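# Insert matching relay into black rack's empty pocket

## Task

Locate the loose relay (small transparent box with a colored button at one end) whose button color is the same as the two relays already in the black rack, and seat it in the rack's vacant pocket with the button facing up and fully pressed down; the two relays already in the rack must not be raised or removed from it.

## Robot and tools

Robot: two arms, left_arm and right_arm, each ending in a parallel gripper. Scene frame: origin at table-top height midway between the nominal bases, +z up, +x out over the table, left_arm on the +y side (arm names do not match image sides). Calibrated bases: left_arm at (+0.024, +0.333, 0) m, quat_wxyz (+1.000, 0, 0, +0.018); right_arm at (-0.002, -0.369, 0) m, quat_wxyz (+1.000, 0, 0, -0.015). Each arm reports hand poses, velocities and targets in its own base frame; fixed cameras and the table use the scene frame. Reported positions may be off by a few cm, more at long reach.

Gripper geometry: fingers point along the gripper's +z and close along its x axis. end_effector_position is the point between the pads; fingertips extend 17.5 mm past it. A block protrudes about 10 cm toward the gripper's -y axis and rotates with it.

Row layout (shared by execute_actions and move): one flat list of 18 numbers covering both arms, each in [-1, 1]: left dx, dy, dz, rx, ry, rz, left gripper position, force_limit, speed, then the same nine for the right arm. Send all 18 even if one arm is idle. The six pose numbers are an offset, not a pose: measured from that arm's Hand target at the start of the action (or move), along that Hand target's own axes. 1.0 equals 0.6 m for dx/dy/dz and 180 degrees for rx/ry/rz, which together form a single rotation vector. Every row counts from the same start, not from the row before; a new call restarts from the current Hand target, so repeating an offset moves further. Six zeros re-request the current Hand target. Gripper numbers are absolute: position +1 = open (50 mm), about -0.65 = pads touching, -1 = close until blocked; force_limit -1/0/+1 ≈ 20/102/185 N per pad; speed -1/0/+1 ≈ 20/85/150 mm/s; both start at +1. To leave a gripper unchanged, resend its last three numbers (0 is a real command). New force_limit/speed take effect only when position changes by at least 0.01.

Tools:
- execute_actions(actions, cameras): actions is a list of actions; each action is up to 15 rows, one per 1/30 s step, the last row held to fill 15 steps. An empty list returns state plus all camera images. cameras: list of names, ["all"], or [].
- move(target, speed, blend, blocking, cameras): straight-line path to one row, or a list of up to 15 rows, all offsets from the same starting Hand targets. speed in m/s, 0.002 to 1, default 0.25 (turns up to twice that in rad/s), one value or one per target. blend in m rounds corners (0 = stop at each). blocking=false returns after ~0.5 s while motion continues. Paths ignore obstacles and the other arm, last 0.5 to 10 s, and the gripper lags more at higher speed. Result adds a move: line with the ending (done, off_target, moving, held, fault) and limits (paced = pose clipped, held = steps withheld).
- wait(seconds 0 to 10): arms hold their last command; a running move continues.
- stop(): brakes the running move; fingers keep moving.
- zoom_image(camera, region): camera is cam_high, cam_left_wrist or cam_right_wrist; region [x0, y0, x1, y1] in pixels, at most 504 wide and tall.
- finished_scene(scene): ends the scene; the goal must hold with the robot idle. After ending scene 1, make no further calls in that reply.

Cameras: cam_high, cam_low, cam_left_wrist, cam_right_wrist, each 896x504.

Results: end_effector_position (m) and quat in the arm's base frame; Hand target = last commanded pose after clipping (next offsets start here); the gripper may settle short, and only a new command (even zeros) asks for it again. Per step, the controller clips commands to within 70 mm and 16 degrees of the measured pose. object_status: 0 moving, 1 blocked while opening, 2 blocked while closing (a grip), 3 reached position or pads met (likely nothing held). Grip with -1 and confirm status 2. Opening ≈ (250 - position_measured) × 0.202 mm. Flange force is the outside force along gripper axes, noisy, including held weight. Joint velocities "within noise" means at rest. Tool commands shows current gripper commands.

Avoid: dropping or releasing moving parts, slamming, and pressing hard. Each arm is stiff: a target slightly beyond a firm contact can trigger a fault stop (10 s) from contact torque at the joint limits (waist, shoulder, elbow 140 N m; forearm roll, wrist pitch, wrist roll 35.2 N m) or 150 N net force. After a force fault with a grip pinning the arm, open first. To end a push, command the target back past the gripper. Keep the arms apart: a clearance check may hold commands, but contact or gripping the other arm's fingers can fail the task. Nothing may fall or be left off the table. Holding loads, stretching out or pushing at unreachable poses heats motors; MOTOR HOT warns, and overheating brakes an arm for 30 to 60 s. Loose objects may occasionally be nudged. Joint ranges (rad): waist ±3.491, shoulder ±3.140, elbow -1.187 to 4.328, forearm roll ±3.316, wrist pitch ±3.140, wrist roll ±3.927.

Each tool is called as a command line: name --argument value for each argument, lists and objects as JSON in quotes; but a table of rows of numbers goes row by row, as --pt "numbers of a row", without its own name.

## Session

execute_actions --actions '[]'

Scene clock: 0.00 s.
left_arm: end_effector_position=(+0.2418, -0.0275, +0.2395) position_measured=3 object_status=3 end_effector_quat_wxyz=(+0.739, -0.342, -0.577, -0.056) | right_arm: end_effector_position=(+0.2133, -0.0702, +0.2605) position_measured=3 object_status=3 end_effector_quat_wxyz=(-0.097, -0.031, +0.988, -0.120)
Joint positions: left_arm=[-0.21 0.59 -0.024 -0.714 -2.509 0.544] | right_arm=[0.519 -0.486 -0.495 0.125 -1.847 1.13]
Joint velocities: within noise
Flange force (N): no reading
Hand target: left_arm +0.2418, -0.0275, +0.2395; +0.739, -0.342, -0.577, -0.056 | right_arm +0.2133, -0.0702, +0.2605; -0.097, -0.031, +0.988, -0.120
Tool commands: left_gripper/position=+1.0 left_gripper/force_limit=+1.0 left_gripper/speed=+1.0 right_gripper/position=+1.0 right_gripper/force_limit=+1.0 right_gripper/speed=+1.0

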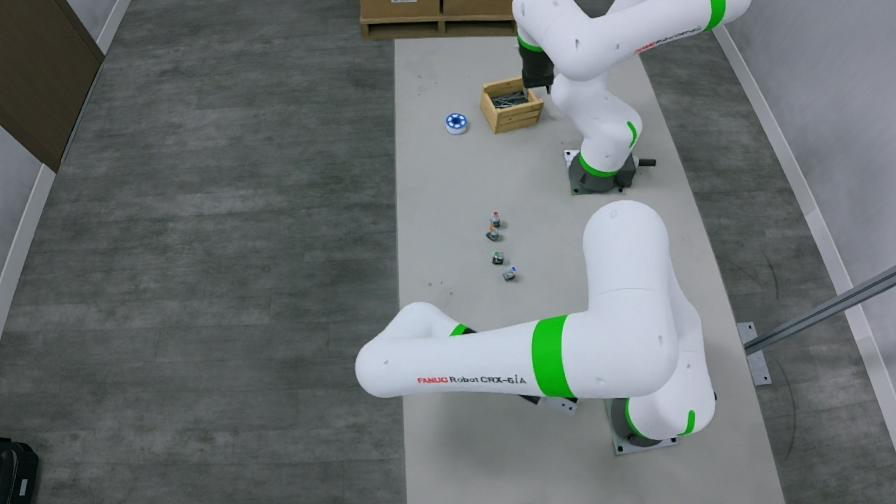

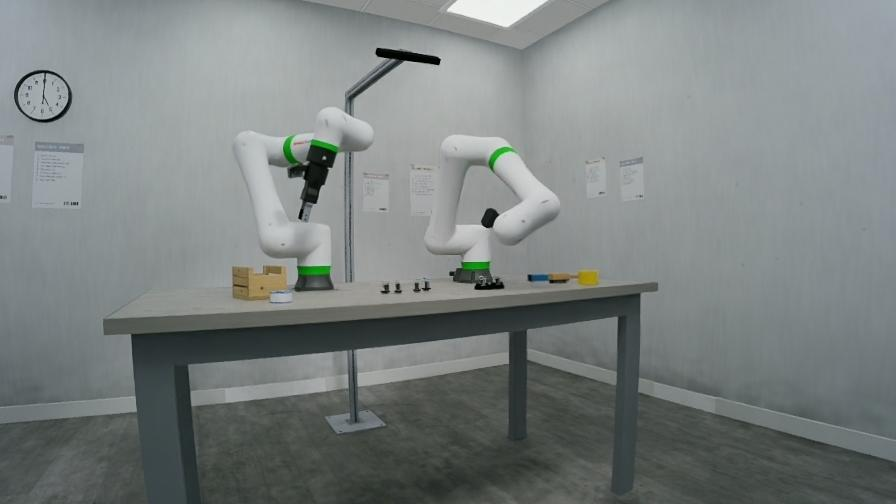

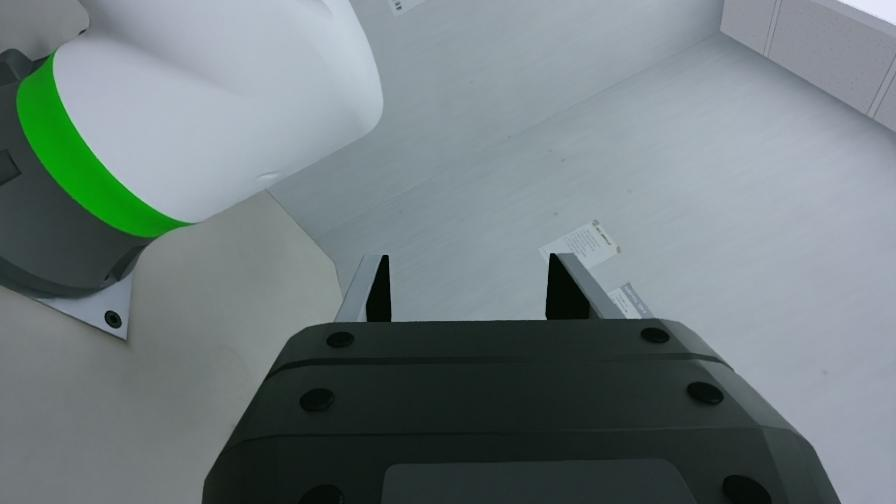

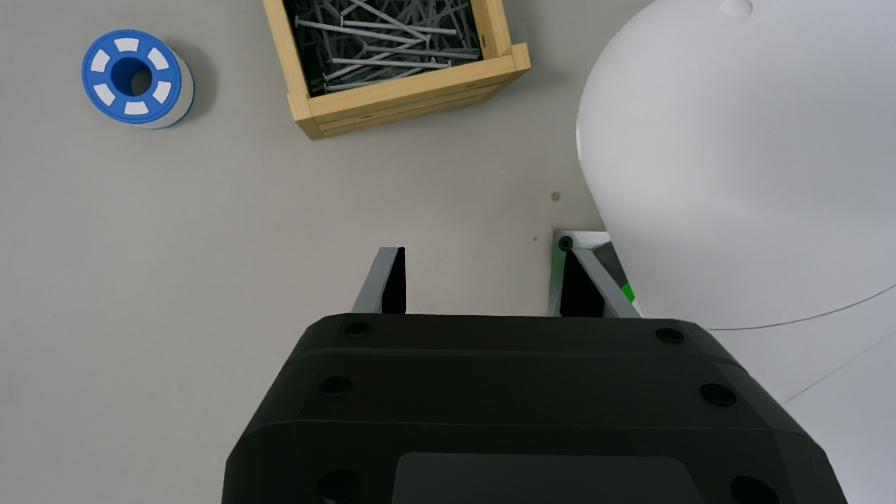

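zoom_image --camera "cam_high" --region '[470, 200, 530, 290]'

zoom_image --camera "cam_low" --region '[370, 260, 520, 300]'

Scaled by 5.600 from the camera's 896x504 image, which has a finer 1280x720 frame.

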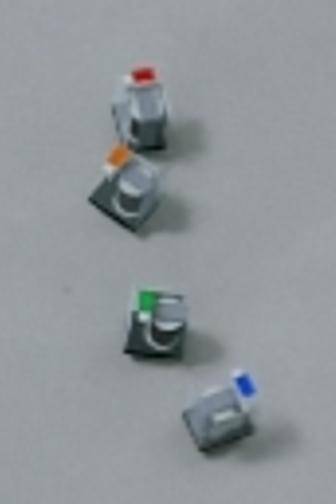

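Scaled by 3.360 from the camera's 896x504 image, which has a finer 1280x720 frame.

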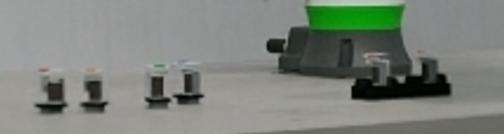

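zoom_image --camera "cam_low" --region '[466, 266, 514, 296]'

Scaled by 10.500 from the camera's 896x504 image, which has a finer 1280x720 frame.

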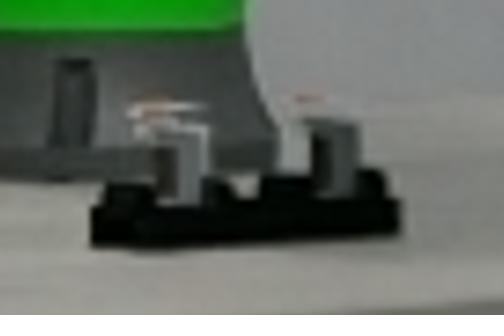

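move --pt "0.0649 0.1858 0.2398 0.2228 -0.1102 0.0250 1 1 1 -0.1107 0.2172 -0.1460 -0.0107 0.0514 0.2507 0.5 -0.4 1" --pt "0.0228 0.1705 0.5467 0.4456 -0.2204 0.0501 1 1 1 -0.3350 0.7333 -0.2479 -0.0213 0.1028 0.5013 0.5 -0.4 1" --speed '[0.5,0.5]' --blend '[0.05,0]' --cameras '["cam_high","cam_right_wrist"]'

Scene clock: 58.20 s.
left_arm: end_effector_position=(+0.0277, +0.2416, +0.2393) position_measured=3 object_status=3 end_effector_quat_wxyz=(+0.562, +0.166, -0.650, +0.483) | right_arm: end_effector_position=(+0.4007, +0.3999, +0.2603) position_measured=78 object_status=3 end_effector_quat_wxyz=(-0.126, +0.696, +0.696, -0.127)
Joint positions: left_arm=[1.359 0.59 -0.025 -0.714 -2.508 0.544] | right_arm=[0.858 0.526 0.646 -0.286 -1.919 -0.924]
Flange force (N): left_arm=[-1.1 0.4 -3.3] | right_arm=[5.8 6.0 -1.2]
Hand target: left_arm +0.0277, +0.2416, +0.2393; +0.562, +0.166, -0.650, +0.483 | right_arm +0.4007, +0.3999, +0.2602; -0.126, +0.696, +0.696, -0.127
Off the commanded pose: left_arm 0.000 m, 0 deg | right_arm 0.000 m, 0 deg.
move: done; limits=paced
Images, in order (width x height): cam_high 896x504, cam_right_wrist 896x504.

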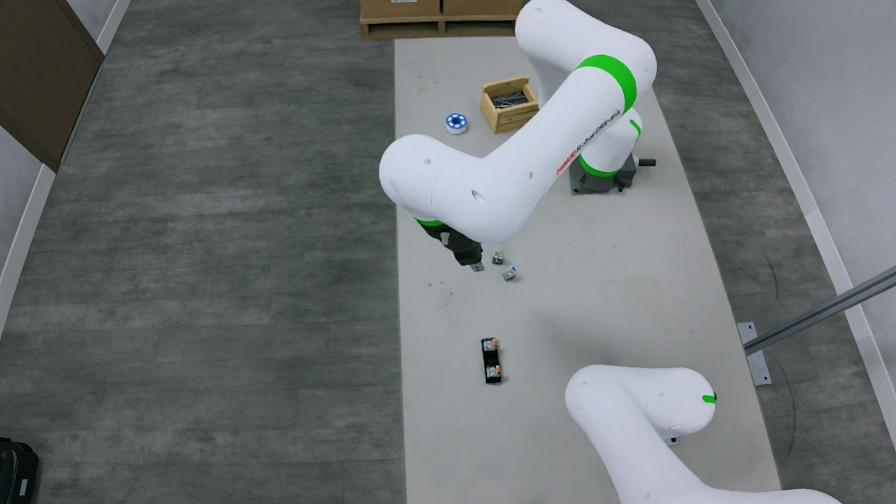

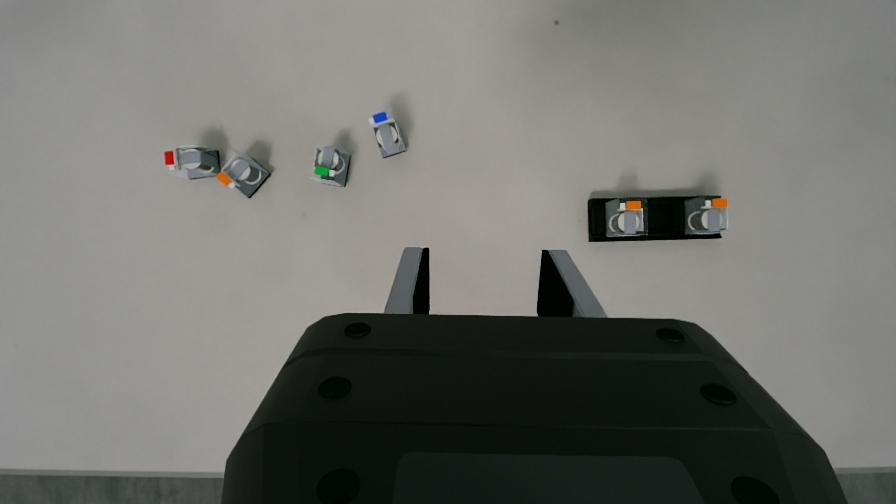

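zoom_image --camera "cam_right_wrist" --region '[150, 120, 300, 220]'

zoom_image --camera "cam_right_wrist" --region '[580, 170, 740, 250]'

Scaled by 3.360 from the camera's 896x504 image, which has a finer 1280x720 frame.

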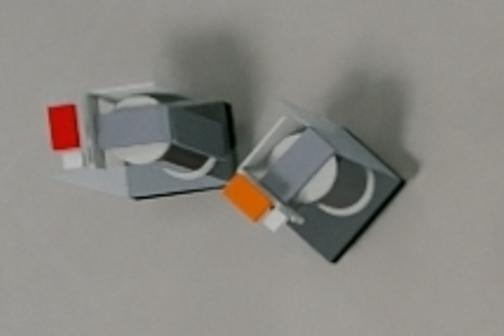

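Scaled by 3.150 from the camera's 896x504 image, which has a finer 1280x720 frame.

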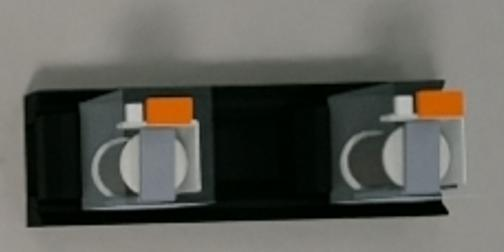

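move --pt "0 0 0 0 0 0 1 1 1 -0.3003 -0.0162 0.2913 -0.1070 -0.0501 -0.2758 0.75 -0.4 1" --pt "0 0 0 0 0 0 1 1 1 -0.3003 0.0242 0.3990 -0.1070 -0.0501 -0.2758 0.75 -0.4 1" --pt "0 0 0 0 0 0 1 1 1 -0.3003 0.0242 0.3990 -0.1070 -0.0501 -0.2758 -1 -0.4 -0.6" --pt "0 0 0 0 0 0 1 1 1 -0.3003 -0.0250 0.2679 -0.1070 -0.0501 -0.2758 -1 -0.4 -0.6" --pt "0 0 0 0 0 0 1 1 1 0.2553 0.0184 0.2516 -0.0881 -0.0927 -0.5100 -1 -0.4 -0.6" --speed '[0.5,0.18,0.1,0.15,0.4]' --blend '[0,0,0,0.01,0]' --cameras '["cam_right_wrist","cam_low"]'

zoom_image --camera "cam_right_wrist" --region '[380, 60, 600, 320]'

zoom_image --camera "cam_low" --region '[450, 240, 530, 300]'

Scene clock: 145.87 s.
left_arm: end_effector_position=(+0.0277, +0.2416, +0.2393) position_measured=3 object_status=3 end_effector_quat_wxyz=(+0.562, +0.166, -0.650, +0.483) | right_arm: end_effector_position=(+0.3579, +0.5529, +0.1149) position_measured=117 object_status=2 end_effector_quat_wxyz=(+0.000, -0.026, +1.000, +0.000)
Joint positions: left_arm=[1.359 0.59 -0.025 -0.714 -2.508 0.544] | right_arm=[1.195 0.586 0.358 0.001 -1.343 0.427]
Flange force (N): left_arm=[-1.3 0.6 -3.9] | right_arm=[-4.4 7.1 3.0]
Hand target: left_arm +0.0277, +0.2416, +0.2393; +0.562, +0.166, -0.650, +0.483 | right_arm +0.3579, +0.5529, +0.1149; +0.000, -0.026, +1.000, +0.000
Off the commanded pose: left_arm 0.000 m, 0 deg | right_arm 0.000 m, 0 deg.
move: done
Images, in order (width x height): cam_low 896x504, cam_right_wrist 896x504.

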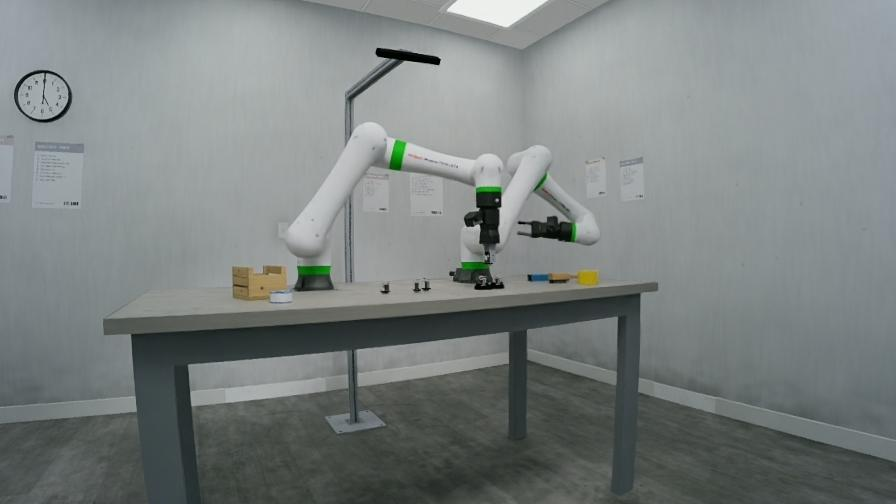

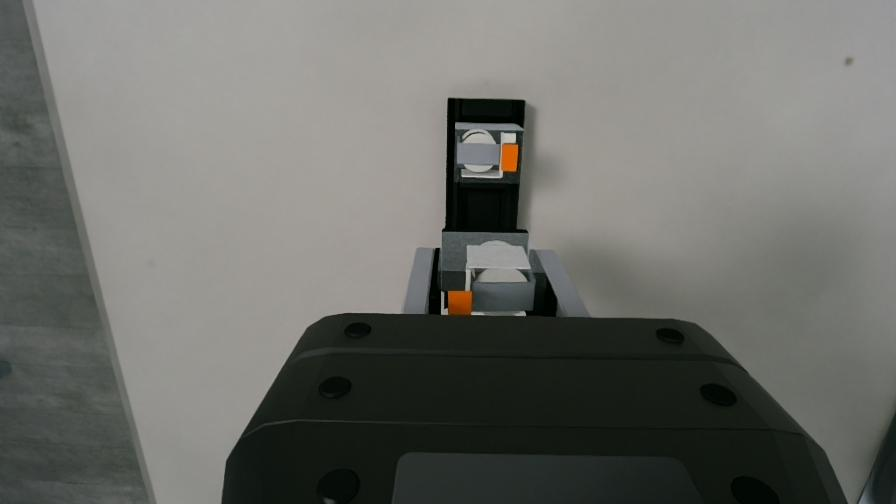

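Scaled by 1.938 from the camera's 896x504 image, which has a finer 1280x720 frame.

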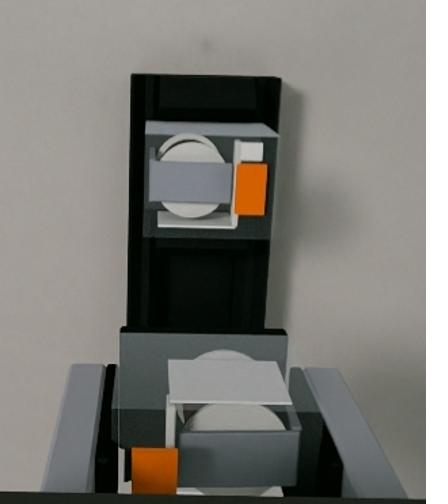

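Scaled by 6.300 from the camera's 896x504 image, which has a finer 1280x720 frame.

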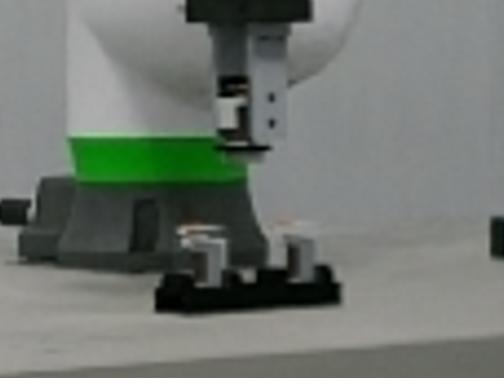

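move --pt "0 0 0 0 0 0 1 1 1 0.0053 0.0092 0 0 0 0 -1 -0.4 -0.6" --pt "0 0 0 0 0 0 1 1 1 0.0053 0.0092 0.0882 0 0 0 -1 -0.4 -0.6" --speed '[0.15,0.15]' --blend '[0.002,0]' --cameras '["cam_right_wrist","cam_low"]'

zoom_image --camera "cam_right_wrist" --region '[380, 60, 600, 320]'

zoom_image --camera "cam_low" --region '[460, 255, 520, 300]'

Scene clock: 178.57 s.
left_arm: end_effector_position=(+0.0277, +0.2416, +0.2393) position_measured=3 object_status=3 end_effector_quat_wxyz=(+0.562, +0.166, -0.650, +0.483) | right_arm: end_effector_position=(+0.3544, +0.5582, +0.0620) position_measured=117 object_status=2 end_effector_quat_wxyz=(+0.000, -0.026, +1.000, +0.000)
Joint positions: left_arm=[1.359 0.59 -0.025 -0.714 -2.508 0.544] | right_arm=[1.203 0.631 0.3 0.001 -1.24 0.419]
Flange force (N): left_arm=[-0.8 0.9 -4.1] | right_arm=[-4.9 8.2 3.3]
Hand target: left_arm +0.0277, +0.2416, +0.2393; +0.562, +0.166, -0.650, +0.483 | right_arm +0.3544, +0.5582, +0.0620; +0.000, -0.026, +1.000, +0.000
Off the commanded pose: left_arm 0.000 m, 0 deg | right_arm 0.000 m, 0 deg.
move: done
Images, in order (width x height): cam_low 896x504, cam_right_wrist 896x504.

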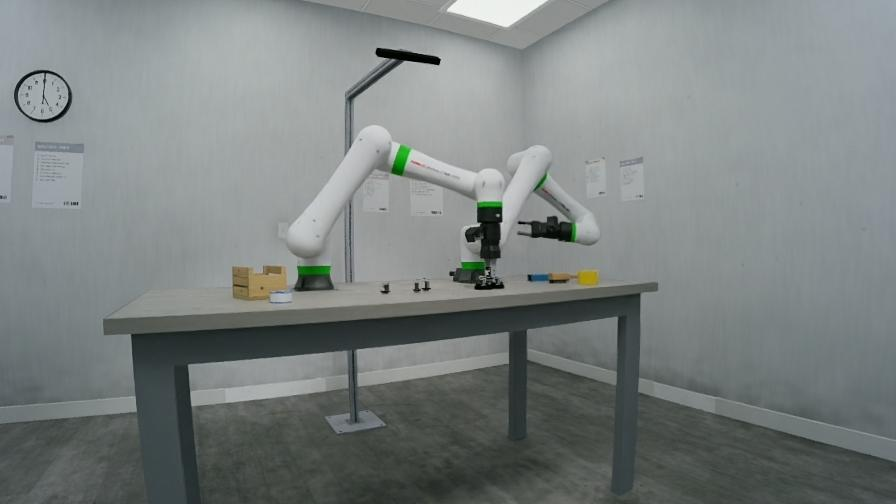

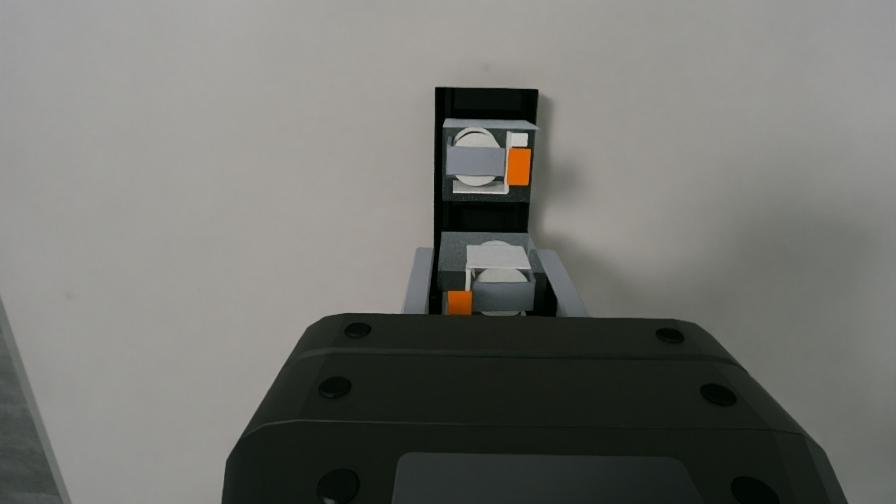

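Scaled by 1.938 from the camera's 896x504 image, which has a finer 1280x720 frame.

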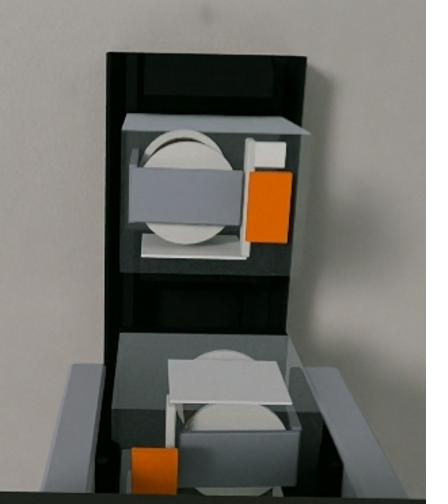

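Scaled by 8.400 from the camera's 896x504 image, which has a finer 1280x720 frame.

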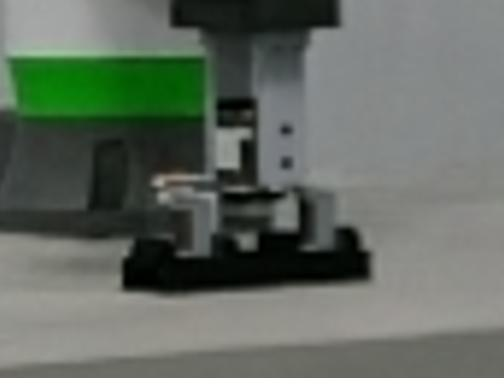

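move --target '[0,0,0,0,0,0,1,1,1,0,-0.0007,0.0117,0,0,0,-1,-0.4,-0.6]' --speed 0.1

execute_actions --actions '[[[0,0,0,0,0,0,1,1,1,0,0,0.00117,0,0,0,-1,-0.4,-0.6]],[[0,0,0,0,0,0,1,1,1,0,0,0.00117,0,0,0,-1,-0.4,-0.6]],[[0,0,0,0,0,0,1,1,1,0,0,0.00117,0,0,0,-1,-0.4,-0.6]],[[0,0,0,0,0,0,1,1,1,0,0,0.00117,0,0,0,-1,-0.4,-0.6]]]'

Scene clock: 196.43 s.
left_arm: end_effector_position=(+0.0277, +0.2416, +0.2393) position_measured=3 object_status=3 end_effector_quat_wxyz=(+0.562, +0.166, -0.650, +0.483) | right_arm: end_effector_position=(+0.3544, +0.5578, +0.0550) position_measured=117 object_status=2 end_effector_quat_wxyz=(+0.000, -0.026, +1.000, +0.000)
Joint positions: left_arm=[1.359 0.59 -0.025 -0.714 -2.508 0.544] | right_arm=[1.203 0.636 0.29 0.001 -1.226 0.419]
Flange force (N): left_arm=[-1.1 0.8 -3.9] | right_arm=[-3.9 7.0 4.1]
Hand target: left_arm +0.0277, +0.2416, +0.2393; +0.562, +0.166, -0.650, +0.483 | right_arm +0.3545, +0.5578, +0.0549; +0.000, -0.026, +1.000, +0.000
Off the commanded pose: left_arm 0.000 m, 0 deg | right_arm 0.000 m, 0 deg.
move: done

Scene clock: 198.63 s.
left_arm: end_effector_position=(+0.0277, +0.2416, +0.2393) position_measured=3 object_status=3 end_effector_quat_wxyz=(+0.562, +0.166, -0.650, +0.483) | right_arm: end_effector_position=(+0.3545, +0.5578, +0.0521) position_measured=117 object_status=2 end_effector_quat_wxyz=(+0.000, -0.026, +1.000, +0.000)
Joint positions: left_arm=[1.359 0.59 -0.025 -0.714 -2.508 0.544] | right_arm=[1.203 0.638 0.287 0.001 -1.221 0.419]
Flange force (N): left_arm=[-0.9 1.1 -4.2] | right_arm=[-4.4 7.2 4.4]
Flange force at the end of the 1st action (N): left_arm=[-0.7 0.7 -3.7] | right_arm=[-4.1 7.2 3.9]
Flange force at the end of the 2nd action (N): left_arm=[-1.5 0.8 -3.5] | right_arm=[-4.3 7.5 4.0]
Flange force at the end of the 3rd action (N): left_arm=[-0.6 0.7 -4.0] | right_arm=[-4.3 7.1 4.1]
Hand target: left_arm +0.0277, +0.2416, +0.2393; +0.562, +0.166, -0.650, +0.483 | right_arm +0.3545, +0.5578, +0.0521; +0.000, -0.026, +1.000, +0.000
Off the commanded pose: left_arm 0.000 m, 0 deg | right_arm 0.000 m, 0 deg.
Step readings (end_effector_position of left_arm | right_arm; steps 1 to 15: 1st action; 16 to 30: 2nd action; 31 to 45: 3rd action; 46 to 60: 4th action):
0: (+0.0277, +0.2416, +0.2393) | (+0.3544, +0.5578, +0.0550)
1: (+0.0277, +0.2416, +0.2393) | (+0.3545, +0.5578, +0.0549)
2: (+0.0277, +0.2416, +0.2393) | (+0.3545, +0.5578, +0.0547)
4: (+0.0277, +0.2416, +0.2393) | (+0.3545, +0.5578, +0.0542)
8: (+0.0277, +0.2416, +0.2393) | (+0.3545, +0.5578, +0.0542)
15: (+0.0277, +0.2416, +0.2393) | (+0.3545, +0.5578, +0.0542)
16: (+0.0277, +0.2416, +0.2393) | (+0.3545, +0.5578, +0.0542)
17: (+0.0277, +0.2416, +0.2393) | (+0.3545, +0.5578, +0.0540)
19: (+0.0277, +0.2416, +0.2393) | (+0.3545, +0.5578, +0.0536)
23: (+0.0277, +0.2416, +0.2393) | (+0.3545, +0.5578, +0.0536)
30: (+0.0277, +0.2416, +0.2393) | (+0.3545, +0.5578, +0.0535)
31: (+0.0277, +0.2416, +0.2393) | (+0.3545, +0.5578, +0.0535)
32: (+0.0277, +0.2416, +0.2393) | (+0.3545, +0.5578, +0.0533)
34: (+0.0277, +0.2416, +0.2393) | (+0.3545, +0.5577, +0.0528)
38: (+0.0277, +0.2416, +0.2393) | (+0.3545, +0.5578, +0.0528)
45: (+0.0277, +0.2416, +0.2393) | (+0.3545, +0.5578, +0.0528)
46: (+0.0277, +0.2416, +0.2393) | (+0.3545, +0.5578, +0.0528)
47: (+0.0277, +0.2416, +0.2393) | (+0.3545, +0.5578, +0.0526)
49: (+0.0277, +0.2416, +0.2393) | (+0.3545, +0.5578, +0.0522)
53: (+0.0277, +0.2416, +0.2393) | (+0.3545, +0.5578, +0.0522)
60: (+0.0277, +0.2416, +0.2393) | (+0.3545, +0.5578, +0.0521)

execute_actions --actions '[[[0,0,0,0,0,0,1,1,1,0,0,0.00167,0,0,0,-1,-0.4,-0.6]],[[0,0,0,0,0,0,1,1,1,0,0,0.00167,0,0,0,-1,-0.4,-0.6]],[[0,0,0,0,0,0,1,1,1,0,0,0.00167,0,0,0,-1,-0.4,-0.6]],[[0,0,0,0,0,0,1,1,1,0,0,0.00117,0,0,0,-1,-0.4,-0.6]]]'

Scene clock: 206.10 s.
left_arm: end_effector_position=(+0.0277, +0.2416, +0.2393) position_measured=3 object_status=3 end_effector_quat_wxyz=(+0.562, +0.166, -0.650, +0.483) | right_arm: end_effector_position=(+0.3545, +0.5578, +0.0484) position_measured=117 object_status=2 end_effector_quat_wxyz=(+0.000, -0.026, +1.000, +0.000)
Joint positions: left_arm=[1.359 0.59 -0.025 -0.714 -2.508 0.544] | right_arm=[1.203 0.641 0.283 0.001 -1.213 0.419]
Flange force (N): left_arm=[-0.6 0.8 -4.7] | right_arm=[-4.2 7.1 4.3]
Flange force at the end of the 1st action (N): left_arm=[-1.0 0.8 -4.4] | right_arm=[-4.0 7.2 4.0]
Flange force at the end of the 2nd action (N): left_arm=[-1.3 0.5 -3.8] | right_arm=[-4.7 7.3 4.0]
Flange force at the end of the 3rd action (N): left_arm=[-1.1 0.4 -4.5] | right_arm=[-4.2 7.6 4.0]
Hand target: left_arm +0.0277, +0.2416, +0.2393; +0.562, +0.166, -0.650, +0.483 | right_arm +0.3545, +0.5578, +0.0484; +0.000, -0.026, +1.000, +0.000
Off the commanded pose: left_arm 0.000 m, 0 deg | right_arm 0.000 m, 0 deg.
Step readings (end_effector_position of left_arm | right_arm; steps 1 to 15: 1st action; 16 to 30: 2nd action; 31 to 45: 3rd action; 46 to 60: 4th action):
0: (+0.0277, +0.2416, +0.2393) | (+0.3545, +0.5578, +0.0521)
1: (+0.0277, +0.2416, +0.2393) | (+0.3545, +0.5578, +0.0521)
2: (+0.0277, +0.2416, +0.2393) | (+0.3545, +0.5578, +0.0517)
4: (+0.0277, +0.2416, +0.2393) | (+0.3545, +0.5577, +0.0511)
8: (+0.0277, +0.2416, +0.2393) | (+0.3545, +0.5578, +0.0511)
15: (+0.0277, +0.2416, +0.2393) | (+0.3545, +0.5578, +0.0511)
16: (+0.0277, +0.2416, +0.2393) | (+0.3545, +0.5578, +0.0511)
17: (+0.0277, +0.2416, +0.2393) | (+0.3545, +0.5578, +0.0508)
19: (+0.0277, +0.2416, +0.2393) | (+0.3545, +0.5578, +0.0502)
23: (+0.0277, +0.2416, +0.2393) | (+0.3545, +0.5578, +0.0502)
30: (+0.0277, +0.2416, +0.2393) | (+0.3545, +0.5578, +0.0501)
31: (+0.0277, +0.2416, +0.2393) | (+0.3545, +0.5578, +0.0501)
32: (+0.0277, +0.2416, +0.2393) | (+0.3545, +0.5578, +0.0498)
34: (+0.0277, +0.2416, +0.2393) | (+0.3544, +0.5577, +0.0491)
38: (+0.0277, +0.2416, +0.2393) | (+0.3545, +0.5578, +0.0491)
45: (+0.0277, +0.2416, +0.2393) | (+0.3545, +0.5578, +0.0491)
46: (+0.0277, +0.2416, +0.2393) | (+0.3545, +0.5578, +0.0491)
47: (+0.0277, +0.2416, +0.2393) | (+0.3545, +0.5578, +0.0489)
49: (+0.0277, +0.2416, +0.2393) | (+0.3545, +0.5578, +0.0485)
53: (+0.0277, +0.2416, +0.2393) | (+0.3545, +0.5578, +0.0484)
60: (+0.0277, +0.2416, +0.2393) | (+0.3545, +0.5578, +0.0484)

execute_actions --actions '[[[0,0,0,0,0,0,1,1,1,0,0,0.0015,0,0,0,-1,-0.4,-0.6]],[[0,0,0,0,0,0,1,1,1,0,0,0.0015,0,0,0,-1,-0.4,-0.6]],[[0,0,0,0,0,0,1,1,1,0,0,0.0015,0,0,0,-1,-0.4,-0.6]],[[0,0,0,0,0,0,1,1,1,0,0,0.00117,0,0,0,-1,-0.4,-0.6]]]'

Scene clock: 215.03 s.
left_arm: end_effector_position=(+0.0277, +0.2416, +0.2393) position_measured=3 object_status=3 end_effector_quat_wxyz=(+0.562, +0.166, -0.650, +0.483) | right_arm: end_effector_position=(+0.3545, +0.5578, +0.0450) position_measured=117 object_status=2 end_effector_quat_wxyz=(+0.000, -0.026, +1.000, +0.000)
Joint positions: left_arm=[1.359 0.59 -0.025 -0.714 -2.508 0.544] | right_arm=[1.203 0.644 0.28 0.001 -1.207 0.419]
Flange force (N): left_arm=[-1.5 0.6 -3.8] | right_arm=[-4.5 6.9 4.1]
Flange force at the end of the 1st action (N): left_arm=[-1.2 0.7 -3.3] | right_arm=[-4.6 7.9 3.9]
Flange force at the end of the 2nd action (N): left_arm=[-0.5 0.8 -3.7] | right_arm=[-3.9 7.0 4.1]
Flange force at the end of the 3rd action (N): left_arm=[-1.2 0.1 -3.0] | right_arm=[-3.6 6.8 4.1]
Hand target: left_arm +0.0277, +0.2416, +0.2393; +0.562, +0.166, -0.650, +0.483 | right_arm +0.3545, +0.5578, +0.0450; +0.000, -0.026, +1.000, +0.000
Off the commanded pose: left_arm 0.000 m, 0 deg | right_arm 0.000 m, 0 deg.
Step readings (end_effector_position of left_arm | right_arm; steps 1 to 15: 1st action; 16 to 30: 2nd action; 31 to 45: 3rd action; 46 to 60: 4th action):
0: (+0.0277, +0.2416, +0.2393) | (+0.3545, +0.5578, +0.0484)
1: (+0.0277, +0.2416, +0.2393) | (+0.3545, +0.5578, +0.0484)
2: (+0.0277, +0.2416, +0.2393) | (+0.3545, +0.5578, +0.0481)
4: (+0.0277, +0.2416, +0.2393) | (+0.3545, +0.5577, +0.0475)
8: (+0.0277, +0.2416, +0.2393) | (+0.3545, +0.5578, +0.0475)
15: (+0.0277, +0.2416, +0.2393) | (+0.3545, +0.5578, +0.0475)
16: (+0.0277, +0.2416, +0.2393) | (+0.3545, +0.5578, +0.0475)
17: (+0.0277, +0.2416, +0.2393) | (+0.3545, +0.5578, +0.0472)
19: (+0.0277, +0.2416, +0.2393) | (+0.3545, +0.5578, +0.0467)
23: (+0.0277, +0.2416, +0.2393) | (+0.3545, +0.5578, +0.0467)
30: (+0.0277, +0.2416, +0.2393) | (+0.3545, +0.5578, +0.0466)
31: (+0.0277, +0.2416, +0.2393) | (+0.3545, +0.5578, +0.0466)
32: (+0.0277, +0.2416, +0.2393) | (+0.3545, +0.5578, +0.0464)
34: (+0.0277, +0.2416, +0.2393) | (+0.3545, +0.5577, +0.0457)
38: (+0.0277, +0.2416, +0.2393) | (+0.3545, +0.5578, +0.0457)
45: (+0.0277, +0.2416, +0.2393) | (+0.3545, +0.5578, +0.0457)
46: (+0.0277, +0.2416, +0.2393) | (+0.3545, +0.5578, +0.0457)
47: (+0.0277, +0.2416, +0.2393) | (+0.3545, +0.5578, +0.0455)
49: (+0.0277, +0.2416, +0.2393) | (+0.3545, +0.5577, +0.0451)
53: (+0.0277, +0.2416, +0.2393) | (+0.3545, +0.5578, +0.0450)
60: (+0.0277, +0.2416, +0.2393) | (+0.3545, +0.5578, +0.0450)

execute_actions --actions '[[[0,0,0,0,0,0,1,1,1,0,0,0.0015,0,0,0,-1,-0.4,-0.6]],[[0,0,0,0,0,0,1,1,1,0,0,0.0015,0,0,0,-1,-0.4,-0.6]],[[0,0,0,0,0,0,1,1,1,0,0,0.0015,0,0,0,-1,-0.4,-0.6]],[[0,0,0,0,0,0,1,1,1,0,0,0.00117,0,0,0,-1,-0.4,-0.6]]]'

Scene clock: 221.07 s.
left_arm: end_effector_position=(+0.0277, +0.2416, +0.2393) position_measured=3 object_status=3 end_effector_quat_wxyz=(+0.562, +0.166, -0.650, +0.483) | right_arm: end_effector_position=(+0.3545, +0.5578, +0.0416) position_measured=117 object_status=2 end_effector_quat_wxyz=(+0.000, -0.026, +1.000, +0.000)
Joint positions: left_arm=[1.359 0.59 -0.025 -0.714 -2.508 0.544] | right_arm=[1.203 0.648 0.276 0.001 -1.2 0.419]
Flange force (N): left_arm=[-0.7 0.9 -4.1] | right_arm=[-4.3 7.5 4.2]
Flange force at the end of the 1st action (N): left_arm=[-1.1 0.8 -4.1] | right_arm=[-4.1 7.2 4.1]
Flange force at the end of the 2nd action (N): left_arm=[-1.2 1.0 -4.4] | right_arm=[-4.2 7.0 4.4]
Flange force at the end of the 3rd action (N): left_arm=[-1.0 0.6 -3.3] | right_arm=[-4.1 7.4 4.5]
Hand target: left_arm +0.0277, +0.2416, +0.2393; +0.562, +0.166, -0.650, +0.483 | right_arm +0.3545, +0.5578, +0.0416; +0.000, -0.026, +1.000, +0.000
Off the commanded pose: left_arm 0.000 m, 0 deg | right_arm 0.000 m, 0 deg.
Step readings (end_effector_position of left_arm | right_arm; steps 1 to 15: 1st action; 16 to 30: 2nd action; 31 to 45: 3rd action; 46 to 60: 4th action):
0: (+0.0277, +0.2416, +0.2393) | (+0.3545, +0.5578, +0.0450)
1: (+0.0277, +0.2416, +0.2393) | (+0.3545, +0.5578, +0.0450)
2: (+0.0277, +0.2416, +0.2393) | (+0.3545, +0.5578, +0.0447)
4: (+0.0277, +0.2416, +0.2393) | (+0.3545, +0.5577, +0.0441)
8: (+0.0277, +0.2416, +0.2393) | (+0.3545, +0.5578, +0.0441)
15: (+0.0277, +0.2416, +0.2393) | (+0.3545, +0.5578, +0.0441)
16: (+0.0277, +0.2416, +0.2393) | (+0.3545, +0.5578, +0.0441)
17: (+0.0277, +0.2416, +0.2393) | (+0.3545, +0.5578, +0.0438)
19: (+0.0277, +0.2416, +0.2393) | (+0.3545, +0.5577, +0.0433)
23: (+0.0277, +0.2416, +0.2393) | (+0.3545, +0.5578, +0.0432)
30: (+0.0277, +0.2416, +0.2393) | (+0.3545, +0.5578, +0.0432)
31: (+0.0277, +0.2416, +0.2393) | (+0.3545, +0.5578, +0.0432)
32: (+0.0277, +0.2416, +0.2393) | (+0.3545, +0.5578, +0.0430)
34: (+0.0277, +0.2416, +0.2393) | (+0.3545, +0.5577, +0.0423)
38: (+0.0277, +0.2416, +0.2393) | (+0.3545, +0.5578, +0.0423)
45: (+0.0277, +0.2416, +0.2393) | (+0.3545, +0.5578, +0.0423)
46: (+0.0277, +0.2416, +0.2393) | (+0.3545, +0.5578, +0.0423)
47: (+0.0277, +0.2416, +0.2393) | (+0.3545, +0.5578, +0.0421)
49: (+0.0277, +0.2416, +0.2393) | (+0.3545, +0.5577, +0.0417)
53: (+0.0277, +0.2416, +0.2393) | (+0.3545, +0.5578, +0.0416)
60: (+0.0277, +0.2416, +0.2393) | (+0.3545, +0.5578, +0.0416)

execute_actions --actions '[[[0,0,0,0,0,0,1,1,1,0,0,0.00133,0,0,0,-1,-0.4,-0.6]],[[0,0,0,0,0,0,1,1,1,0,0,0.00117,0,0,0,-1,-0.4,-0.6]],[[0,0,0,0,0,0,1,1,1,0,0,0.00117,0,0,0,-1,-0.4,-0.6]],[[0,0,0,0,0,0,1,1,1,0,0,0.00117,0,0,0,-1,-0.4,-0.6]]]'

Scene clock: 228.37 s.
left_arm: end_effector_position=(+0.0277, +0.2416, +0.2393) position_measured=3 object_status=3 end_effector_quat_wxyz=(+0.562, +0.166, -0.650, +0.483) | right_arm: end_effector_position=(+0.3545, +0.5578, +0.0387) position_measured=117 object_status=2 end_effector_quat_wxyz=(+0.000, -0.026, +1.000, +0.000)
Joint positions: left_arm=[1.359 0.59 -0.025 -0.714 -2.508 0.544] | right_arm=[1.203 0.65 0.273 0.001 -1.195 0.419]
Flange force (N): left_arm=[-0.5 0.6 -3.7] | right_arm=[-4.0 7.0 4.4]
Flange force at the end of the 1st action (N): left_arm=[-1.3 0.4 -3.9] | right_arm=[-3.9 6.6 4.2]
Flange force at the end of the 2nd action (N): left_arm=[-0.7 0.9 -3.3] | right_arm=[-4.1 7.1 4.5]
Flange force at the end of the 3rd action (N): left_arm=[-0.4 0.3 -3.9] | right_arm=[-4.0 6.7 4.3]
Hand target: left_arm +0.0277, +0.2416, +0.2393; +0.562, +0.166, -0.650, +0.483 | right_arm +0.3545, +0.5578, +0.0387; +0.000, -0.026, +1.000, +0.000
Off the commanded pose: left_arm 0.000 m, 0 deg | right_arm 0.000 m, 0 deg.
Step readings (end_effector_position of left_arm | right_arm; steps 1 to 15: 1st action; 16 to 30: 2nd action; 31 to 45: 3rd action; 46 to 60: 4th action):
0: (+0.0277, +0.2416, +0.2393) | (+0.3545, +0.5578, +0.0416)
1: (+0.0277, +0.2416, +0.2393) | (+0.3545, +0.5578, +0.0416)
2: (+0.0277, +0.2416, +0.2393) | (+0.3545, +0.5578, +0.0414)
4: (+0.0277, +0.2416, +0.2393) | (+0.3545, +0.5577, +0.0408)
8: (+0.0277, +0.2416, +0.2393) | (+0.3545, +0.5578, +0.0408)
15: (+0.0277, +0.2416, +0.2393) | (+0.3545, +0.5578, +0.0408)
16: (+0.0277, +0.2416, +0.2393) | (+0.3545, +0.5578, +0.0408)
17: (+0.0277, +0.2416, +0.2393) | (+0.3545, +0.5578, +0.0406)
19: (+0.0277, +0.2416, +0.2393) | (+0.3545, +0.5577, +0.0402)
23: (+0.0277, +0.2416, +0.2393) | (+0.3545, +0.5578, +0.0401)
30: (+0.0277, +0.2416, +0.2393) | (+0.3545, +0.5578, +0.0401)
31: (+0.0277, +0.2416, +0.2393) | (+0.3545, +0.5578, +0.0401)
32: (+0.0277, +0.2416, +0.2393) | (+0.3545, +0.5578, +0.0399)
34: (+0.0277, +0.2416, +0.2393) | (+0.3545, +0.5577, +0.0394)
38: (+0.0277, +0.2416, +0.2393) | (+0.3545, +0.5577, +0.0394)
45: (+0.0277, +0.2416, +0.2393) | (+0.3545, +0.5577, +0.0394)
46: (+0.0277, +0.2416, +0.2393) | (+0.3545, +0.5577, +0.0394)
47: (+0.0277, +0.2416, +0.2393) | (+0.3545, +0.5578, +0.0392)
49: (+0.0277, +0.2416, +0.2393) | (+0.3545, +0.5578, +0.0388)
53: (+0.0277, +0.2416, +0.2393) | (+0.3545, +0.5578, +0.0387)
60: (+0.0277, +0.2416, +0.2393) | (+0.3545, +0.5578, +0.0387)

execute_actions --actions '[[[0,0,0,0,0,0,1,1,1,0,0,0.00117,0,0,0,-1,-0.4,-0.6]],[[0,0,0,0,0,0,1,1,1,0,0,0.001,0,0,0,-1,-0.4,-0.6]],[[0,0,0,0,0,0,1,1,1,0,0,0.00083,0,0,0,-1,-0.4,-0.6]],[[0,0,0,0,0,0,1,1,1,0,0,0.00083,0,0,0,-1,-0.4,-0.6]]]'

Scene clock: 234.97 s.
left_arm: end_effector_position=(+0.0277, +0.2416, +0.2393) position_measured=3 object_status=3 end_effector_quat_wxyz=(+0.562, +0.166, -0.650, +0.483) | right_arm: end_effector_position=(+0.3545, +0.5578, +0.0364) position_measured=117 object_status=2 end_effector_quat_wxyz=(+0.000, -0.026, +1.000, +0.000)
Joint positions: left_arm=[1.359 0.59 -0.025 -0.714 -2.508 0.544] | right_arm=[1.203 0.652 0.271 0.001 -1.19 0.419]
Flange force (N): left_arm=[-0.7 0.8 -4.1] | right_arm=[-3.9 6.8 4.6]
Flange force at the end of the 1st action (N): left_arm=[-1.4 0.3 -4.0] | right_arm=[-4.2 7.4 4.5]
Flange force at the end of the 2nd action (N): left_arm=[-0.2 0.6 -3.8] | right_arm=[-3.9 6.9 4.3]
Flange force at the end of the 3rd action (N): left_arm=[-0.6 1.4 -4.6] | right_arm=[-4.0 7.0 4.5]
Hand target: left_arm +0.0277, +0.2416, +0.2393; +0.562, +0.166, -0.650, +0.483 | right_arm +0.3545, +0.5578, +0.0364; +0.000, -0.026, +1.000, +0.000
Off the commanded pose: left_arm 0.000 m, 0 deg | right_arm 0.000 m, 0 deg.
Step readings (end_effector_position of left_arm | right_arm; steps 1 to 15: 1st action; 16 to 30: 2nd action; 31 to 45: 3rd action; 46 to 60: 4th action):
0: (+0.0277, +0.2416, +0.2393) | (+0.3545, +0.5578, +0.0387)
1: (+0.0277, +0.2416, +0.2393) | (+0.3545, +0.5578, +0.0387)
2: (+0.0277, +0.2416, +0.2393) | (+0.3545, +0.5578, +0.0385)
4: (+0.0277, +0.2416, +0.2393) | (+0.3545, +0.5577, +0.0380)
8: (+0.0277, +0.2416, +0.2393) | (+0.3545, +0.5578, +0.0380)
15: (+0.0277, +0.2416, +0.2393) | (+0.3545, +0.5578, +0.0380)
16: (+0.0277, +0.2416, +0.2393) | (+0.3545, +0.5578, +0.0380)
17: (+0.0277, +0.2416, +0.2393) | (+0.3545, +0.5578, +0.0378)
19: (+0.0277, +0.2416, +0.2393) | (+0.3545, +0.5577, +0.0374)
23: (+0.0277, +0.2416, +0.2393) | (+0.3545, +0.5578, +0.0374)
30: (+0.0277, +0.2416, +0.2393) | (+0.3545, +0.5578, +0.0374)
31: (+0.0277, +0.2416, +0.2393) | (+0.3545, +0.5578, +0.0374)
32: (+0.0277, +0.2416, +0.2393) | (+0.3545, +0.5578, +0.0373)
34: (+0.0277, +0.2416, +0.2393) | (+0.3545, +0.5577, +0.0369)
38: (+0.0277, +0.2416, +0.2393) | (+0.3545, +0.5578, +0.0369)
45: (+0.0277, +0.2416, +0.2393) | (+0.3545, +0.5578, +0.0369)
46: (+0.0277, +0.2416, +0.2393) | (+0.3545, +0.5578, +0.0369)
47: (+0.0277, +0.2416, +0.2393) | (+0.3545, +0.5578, +0.0367)
49: (+0.0277, +0.2416, +0.2393) | (+0.3545, +0.5577, +0.0365)
53: (+0.0277, +0.2416, +0.2393) | (+0.3545, +0.5578, +0.0364)
60: (+0.0277, +0.2416, +0.2393) | (+0.3545, +0.5578, +0.0364)

Contact should be near; continue with 0.4 mm steps.

execute_actions --actions '[[[0,0,0,0,0,0,1,1,1,0,0,0.00067,0,0,0,-1,-0.4,-0.6]],[[0,0,0,0,0,0,1,1,1,0,0,0.00067,0,0,0,-1,-0.4,-0.6]],[[0,0,0,0,0,0,1,1,1,0,0,0.00067,0,0,0,-1,-0.4,-0.6]],[[0,0,0,0,0,0,1,1,1,0,0,0.00067,0,0,0,-1,-0.4,-0.6]]]'

Scene clock: 242.57 s.
left_arm: end_effector_position=(+0.0277, +0.2416, +0.2393) position_measured=3 object_status=3 end_effector_quat_wxyz=(+0.562, +0.166, -0.650, +0.483) | right_arm: end_effector_position=(+0.3545, +0.5578, +0.0348) position_measured=117 object_status=2 end_effector_quat_wxyz=(+0.000, -0.026, +1.000, +0.000)
Joint positions: left_arm=[1.359 0.59 -0.025 -0.714 -2.508 0.544] | right_arm=[1.203 0.654 0.27 0.001 -1.187 0.419]
Flange force (N): left_arm=[-1.1 0.9 -4.0] | right_arm=[13.1 -2.8 -63.7]
Flange force at the end of the 1st action (N): left_arm=[-1.4 0.6 -4.4] | right_arm=[-2.1 6.3 -5.3]
Flange force at the end of the 2nd action (N): left_arm=[-0.8 0.1 -3.0] | right_arm=[2.3 3.8 -23.8]
Flange force at the end of the 3rd action (N): left_arm=[-0.9 0.4 -4.4] | right_arm=[7.5 0.2 -43.0]
Hand target: left_arm +0.0277, +0.2416, +0.2393; +0.562, +0.166, -0.650, +0.483 | right_arm +0.3545, +0.5578, +0.0348; +0.000, -0.026, +1.000, +0.000
Off the commanded pose: left_arm 0.000 m, 0 deg | right_arm 0.000 m, 0 deg.
Step readings (end_effector_position of left_arm | right_arm; steps 1 to 15: 1st action; 16 to 30: 2nd action; 31 to 45: 3rd action; 46 to 60: 4th action):
0: (+0.0277, +0.2416, +0.2393) | (+0.3545, +0.5578, +0.0364)
1: (+0.0277, +0.2416, +0.2393) | (+0.3545, +0.5578, +0.0364)
2: (+0.0277, +0.2416, +0.2393) | (+0.3545, +0.5578, +0.0363)
4: (+0.0277, +0.2416, +0.2393) | (+0.3545, +0.5578, +0.0361)
8: (+0.0277, +0.2416, +0.2393) | (+0.3545, +0.5578, +0.0361)
15: (+0.0277, +0.2416, +0.2393) | (+0.3545, +0.5578, +0.0360)
16: (+0.0277, +0.2416, +0.2393) | (+0.3545, +0.5578, +0.0360)
17: (+0.0277, +0.2416, +0.2393) | (+0.3545, +0.5578, +0.0359)
19: (+0.0277, +0.2416, +0.2393) | (+0.3545, +0.5578, +0.0358)
23: (+0.0277, +0.2416, +0.2393) | (+0.3545, +0.5578, +0.0357)
30: (+0.0277, +0.2416, +0.2393) | (+0.3545, +0.5578, +0.0356)
31: (+0.0277, +0.2416, +0.2393) | (+0.3545, +0.5578, +0.0356)
32: (+0.0277, +0.2416, +0.2393) | (+0.3545, +0.5578, +0.0355)
34: (+0.0277, +0.2416, +0.2393) | (+0.3545, +0.5578, +0.0354)
38: (+0.0277, +0.2416, +0.2393) | (+0.3545, +0.5578, +0.0353)
45: (+0.0277, +0.2416, +0.2393) | (+0.3545, +0.5578, +0.0352)
46: (+0.0277, +0.2416, +0.2393) | (+0.3545, +0.5578, +0.0352)
47: (+0.0277, +0.2416, +0.2393) | (+0.3545, +0.5578, +0.0351)
49: (+0.0277, +0.2416, +0.2393) | (+0.3545, +0.5578, +0.0350)
53: (+0.0277, +0.2416, +0.2393) | (+0.3545, +0.5578, +0.0349)
60: (+0.0277, +0.2416, +0.2393) | (+0.3545, +0.5578, +0.0348)

move --pt "0 0 0 0 0 0 1 1 1 0 0 -0.0015 0 0 0 -1 -0.4 -0.6" --pt "0 0 0 0 0 0 1 1 1 0 0 -0.0015 0 0 0 0.5 -0.4 -1" --pt "0 0 0 0 0 0 1 1 1 0 0 -0.14 0 0 0 0.5 -0.4 -1" --speed '[0.02,0.05,0.15]' --cameras '["cam_low","cam_right_wrist"]'

zoom_image --camera "cam_low" --region '[468, 266, 512, 296]'

zoom_image --camera "cam_right_wrist" --region '[390, 60, 590, 300]'

Scene clock: 252.50 s.
left_arm: end_effector_position=(+0.0277, +0.2416, +0.2393) position_measured=3 object_status=3 end_effector_quat_wxyz=(+0.562, +0.166, -0.650, +0.483) | right_arm: end_effector_position=(+0.3544, +0.5578, +0.1188) position_measured=78 object_status=3 end_effector_quat_wxyz=(+0.000, -0.026, +1.000, +0.000)
Joint positions: left_arm=[1.359 0.59 -0.025 -0.714 -2.508 0.544] | right_arm=[1.203 0.59 0.373 0.001 -1.355 0.419]
Flange force (N): left_arm=[-1.1 1.2 -4.5] | right_arm=[-3.8 6.7 3.3]
Hand target: left_arm +0.0277, +0.2416, +0.2393; +0.562, +0.166, -0.650, +0.483 | right_arm +0.3544, +0.5578, +0.1188; +0.000, -0.026, +1.000, +0.000
Off the commanded pose: left_arm 0.000 m, 0 deg | right_arm 0.000 m, 0 deg.
move: done
Images, in order (width x height): cam_low 896x504, cam_right_wrist 896x504.

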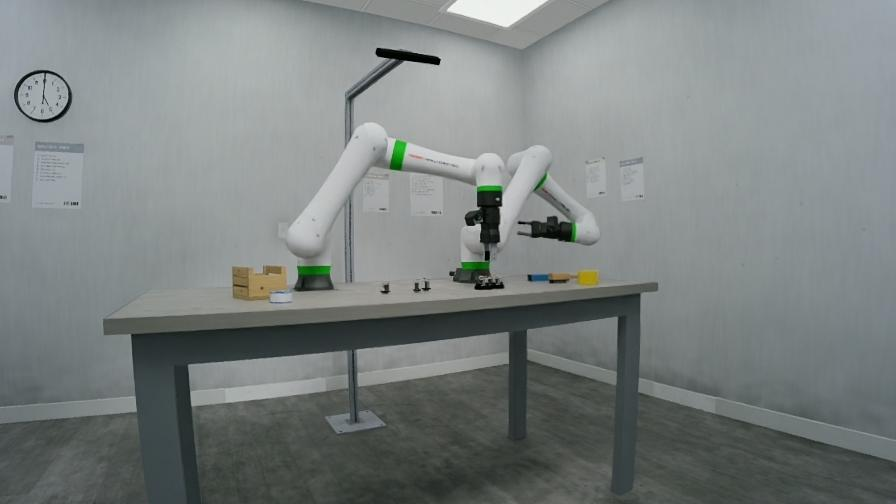

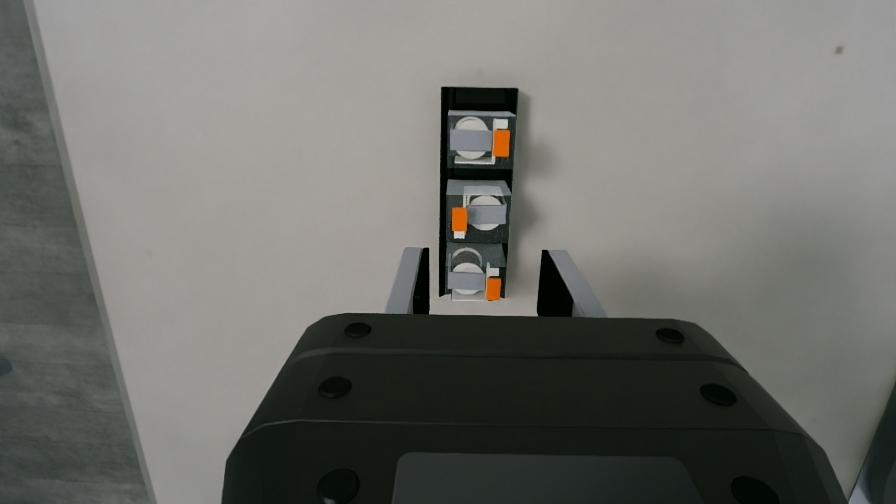

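Scaled by 11.455 from the camera's 896x504 image, which has a finer 1280x720 frame.

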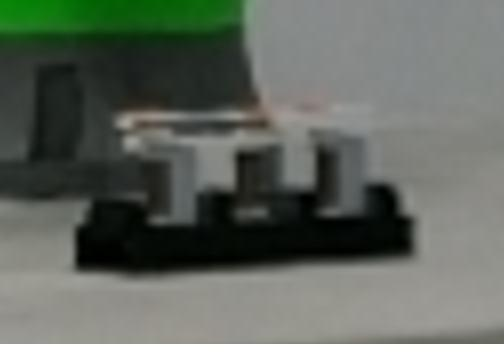

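Scaled by 2.100 from the camera's 896x504 image, which has a finer 1280x720 frame.

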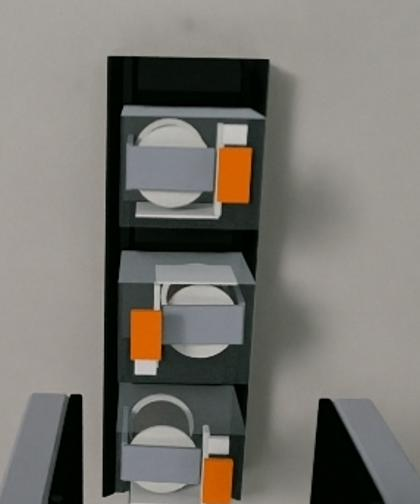

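finished_scene --scene 3

The scene is finished: the task was done.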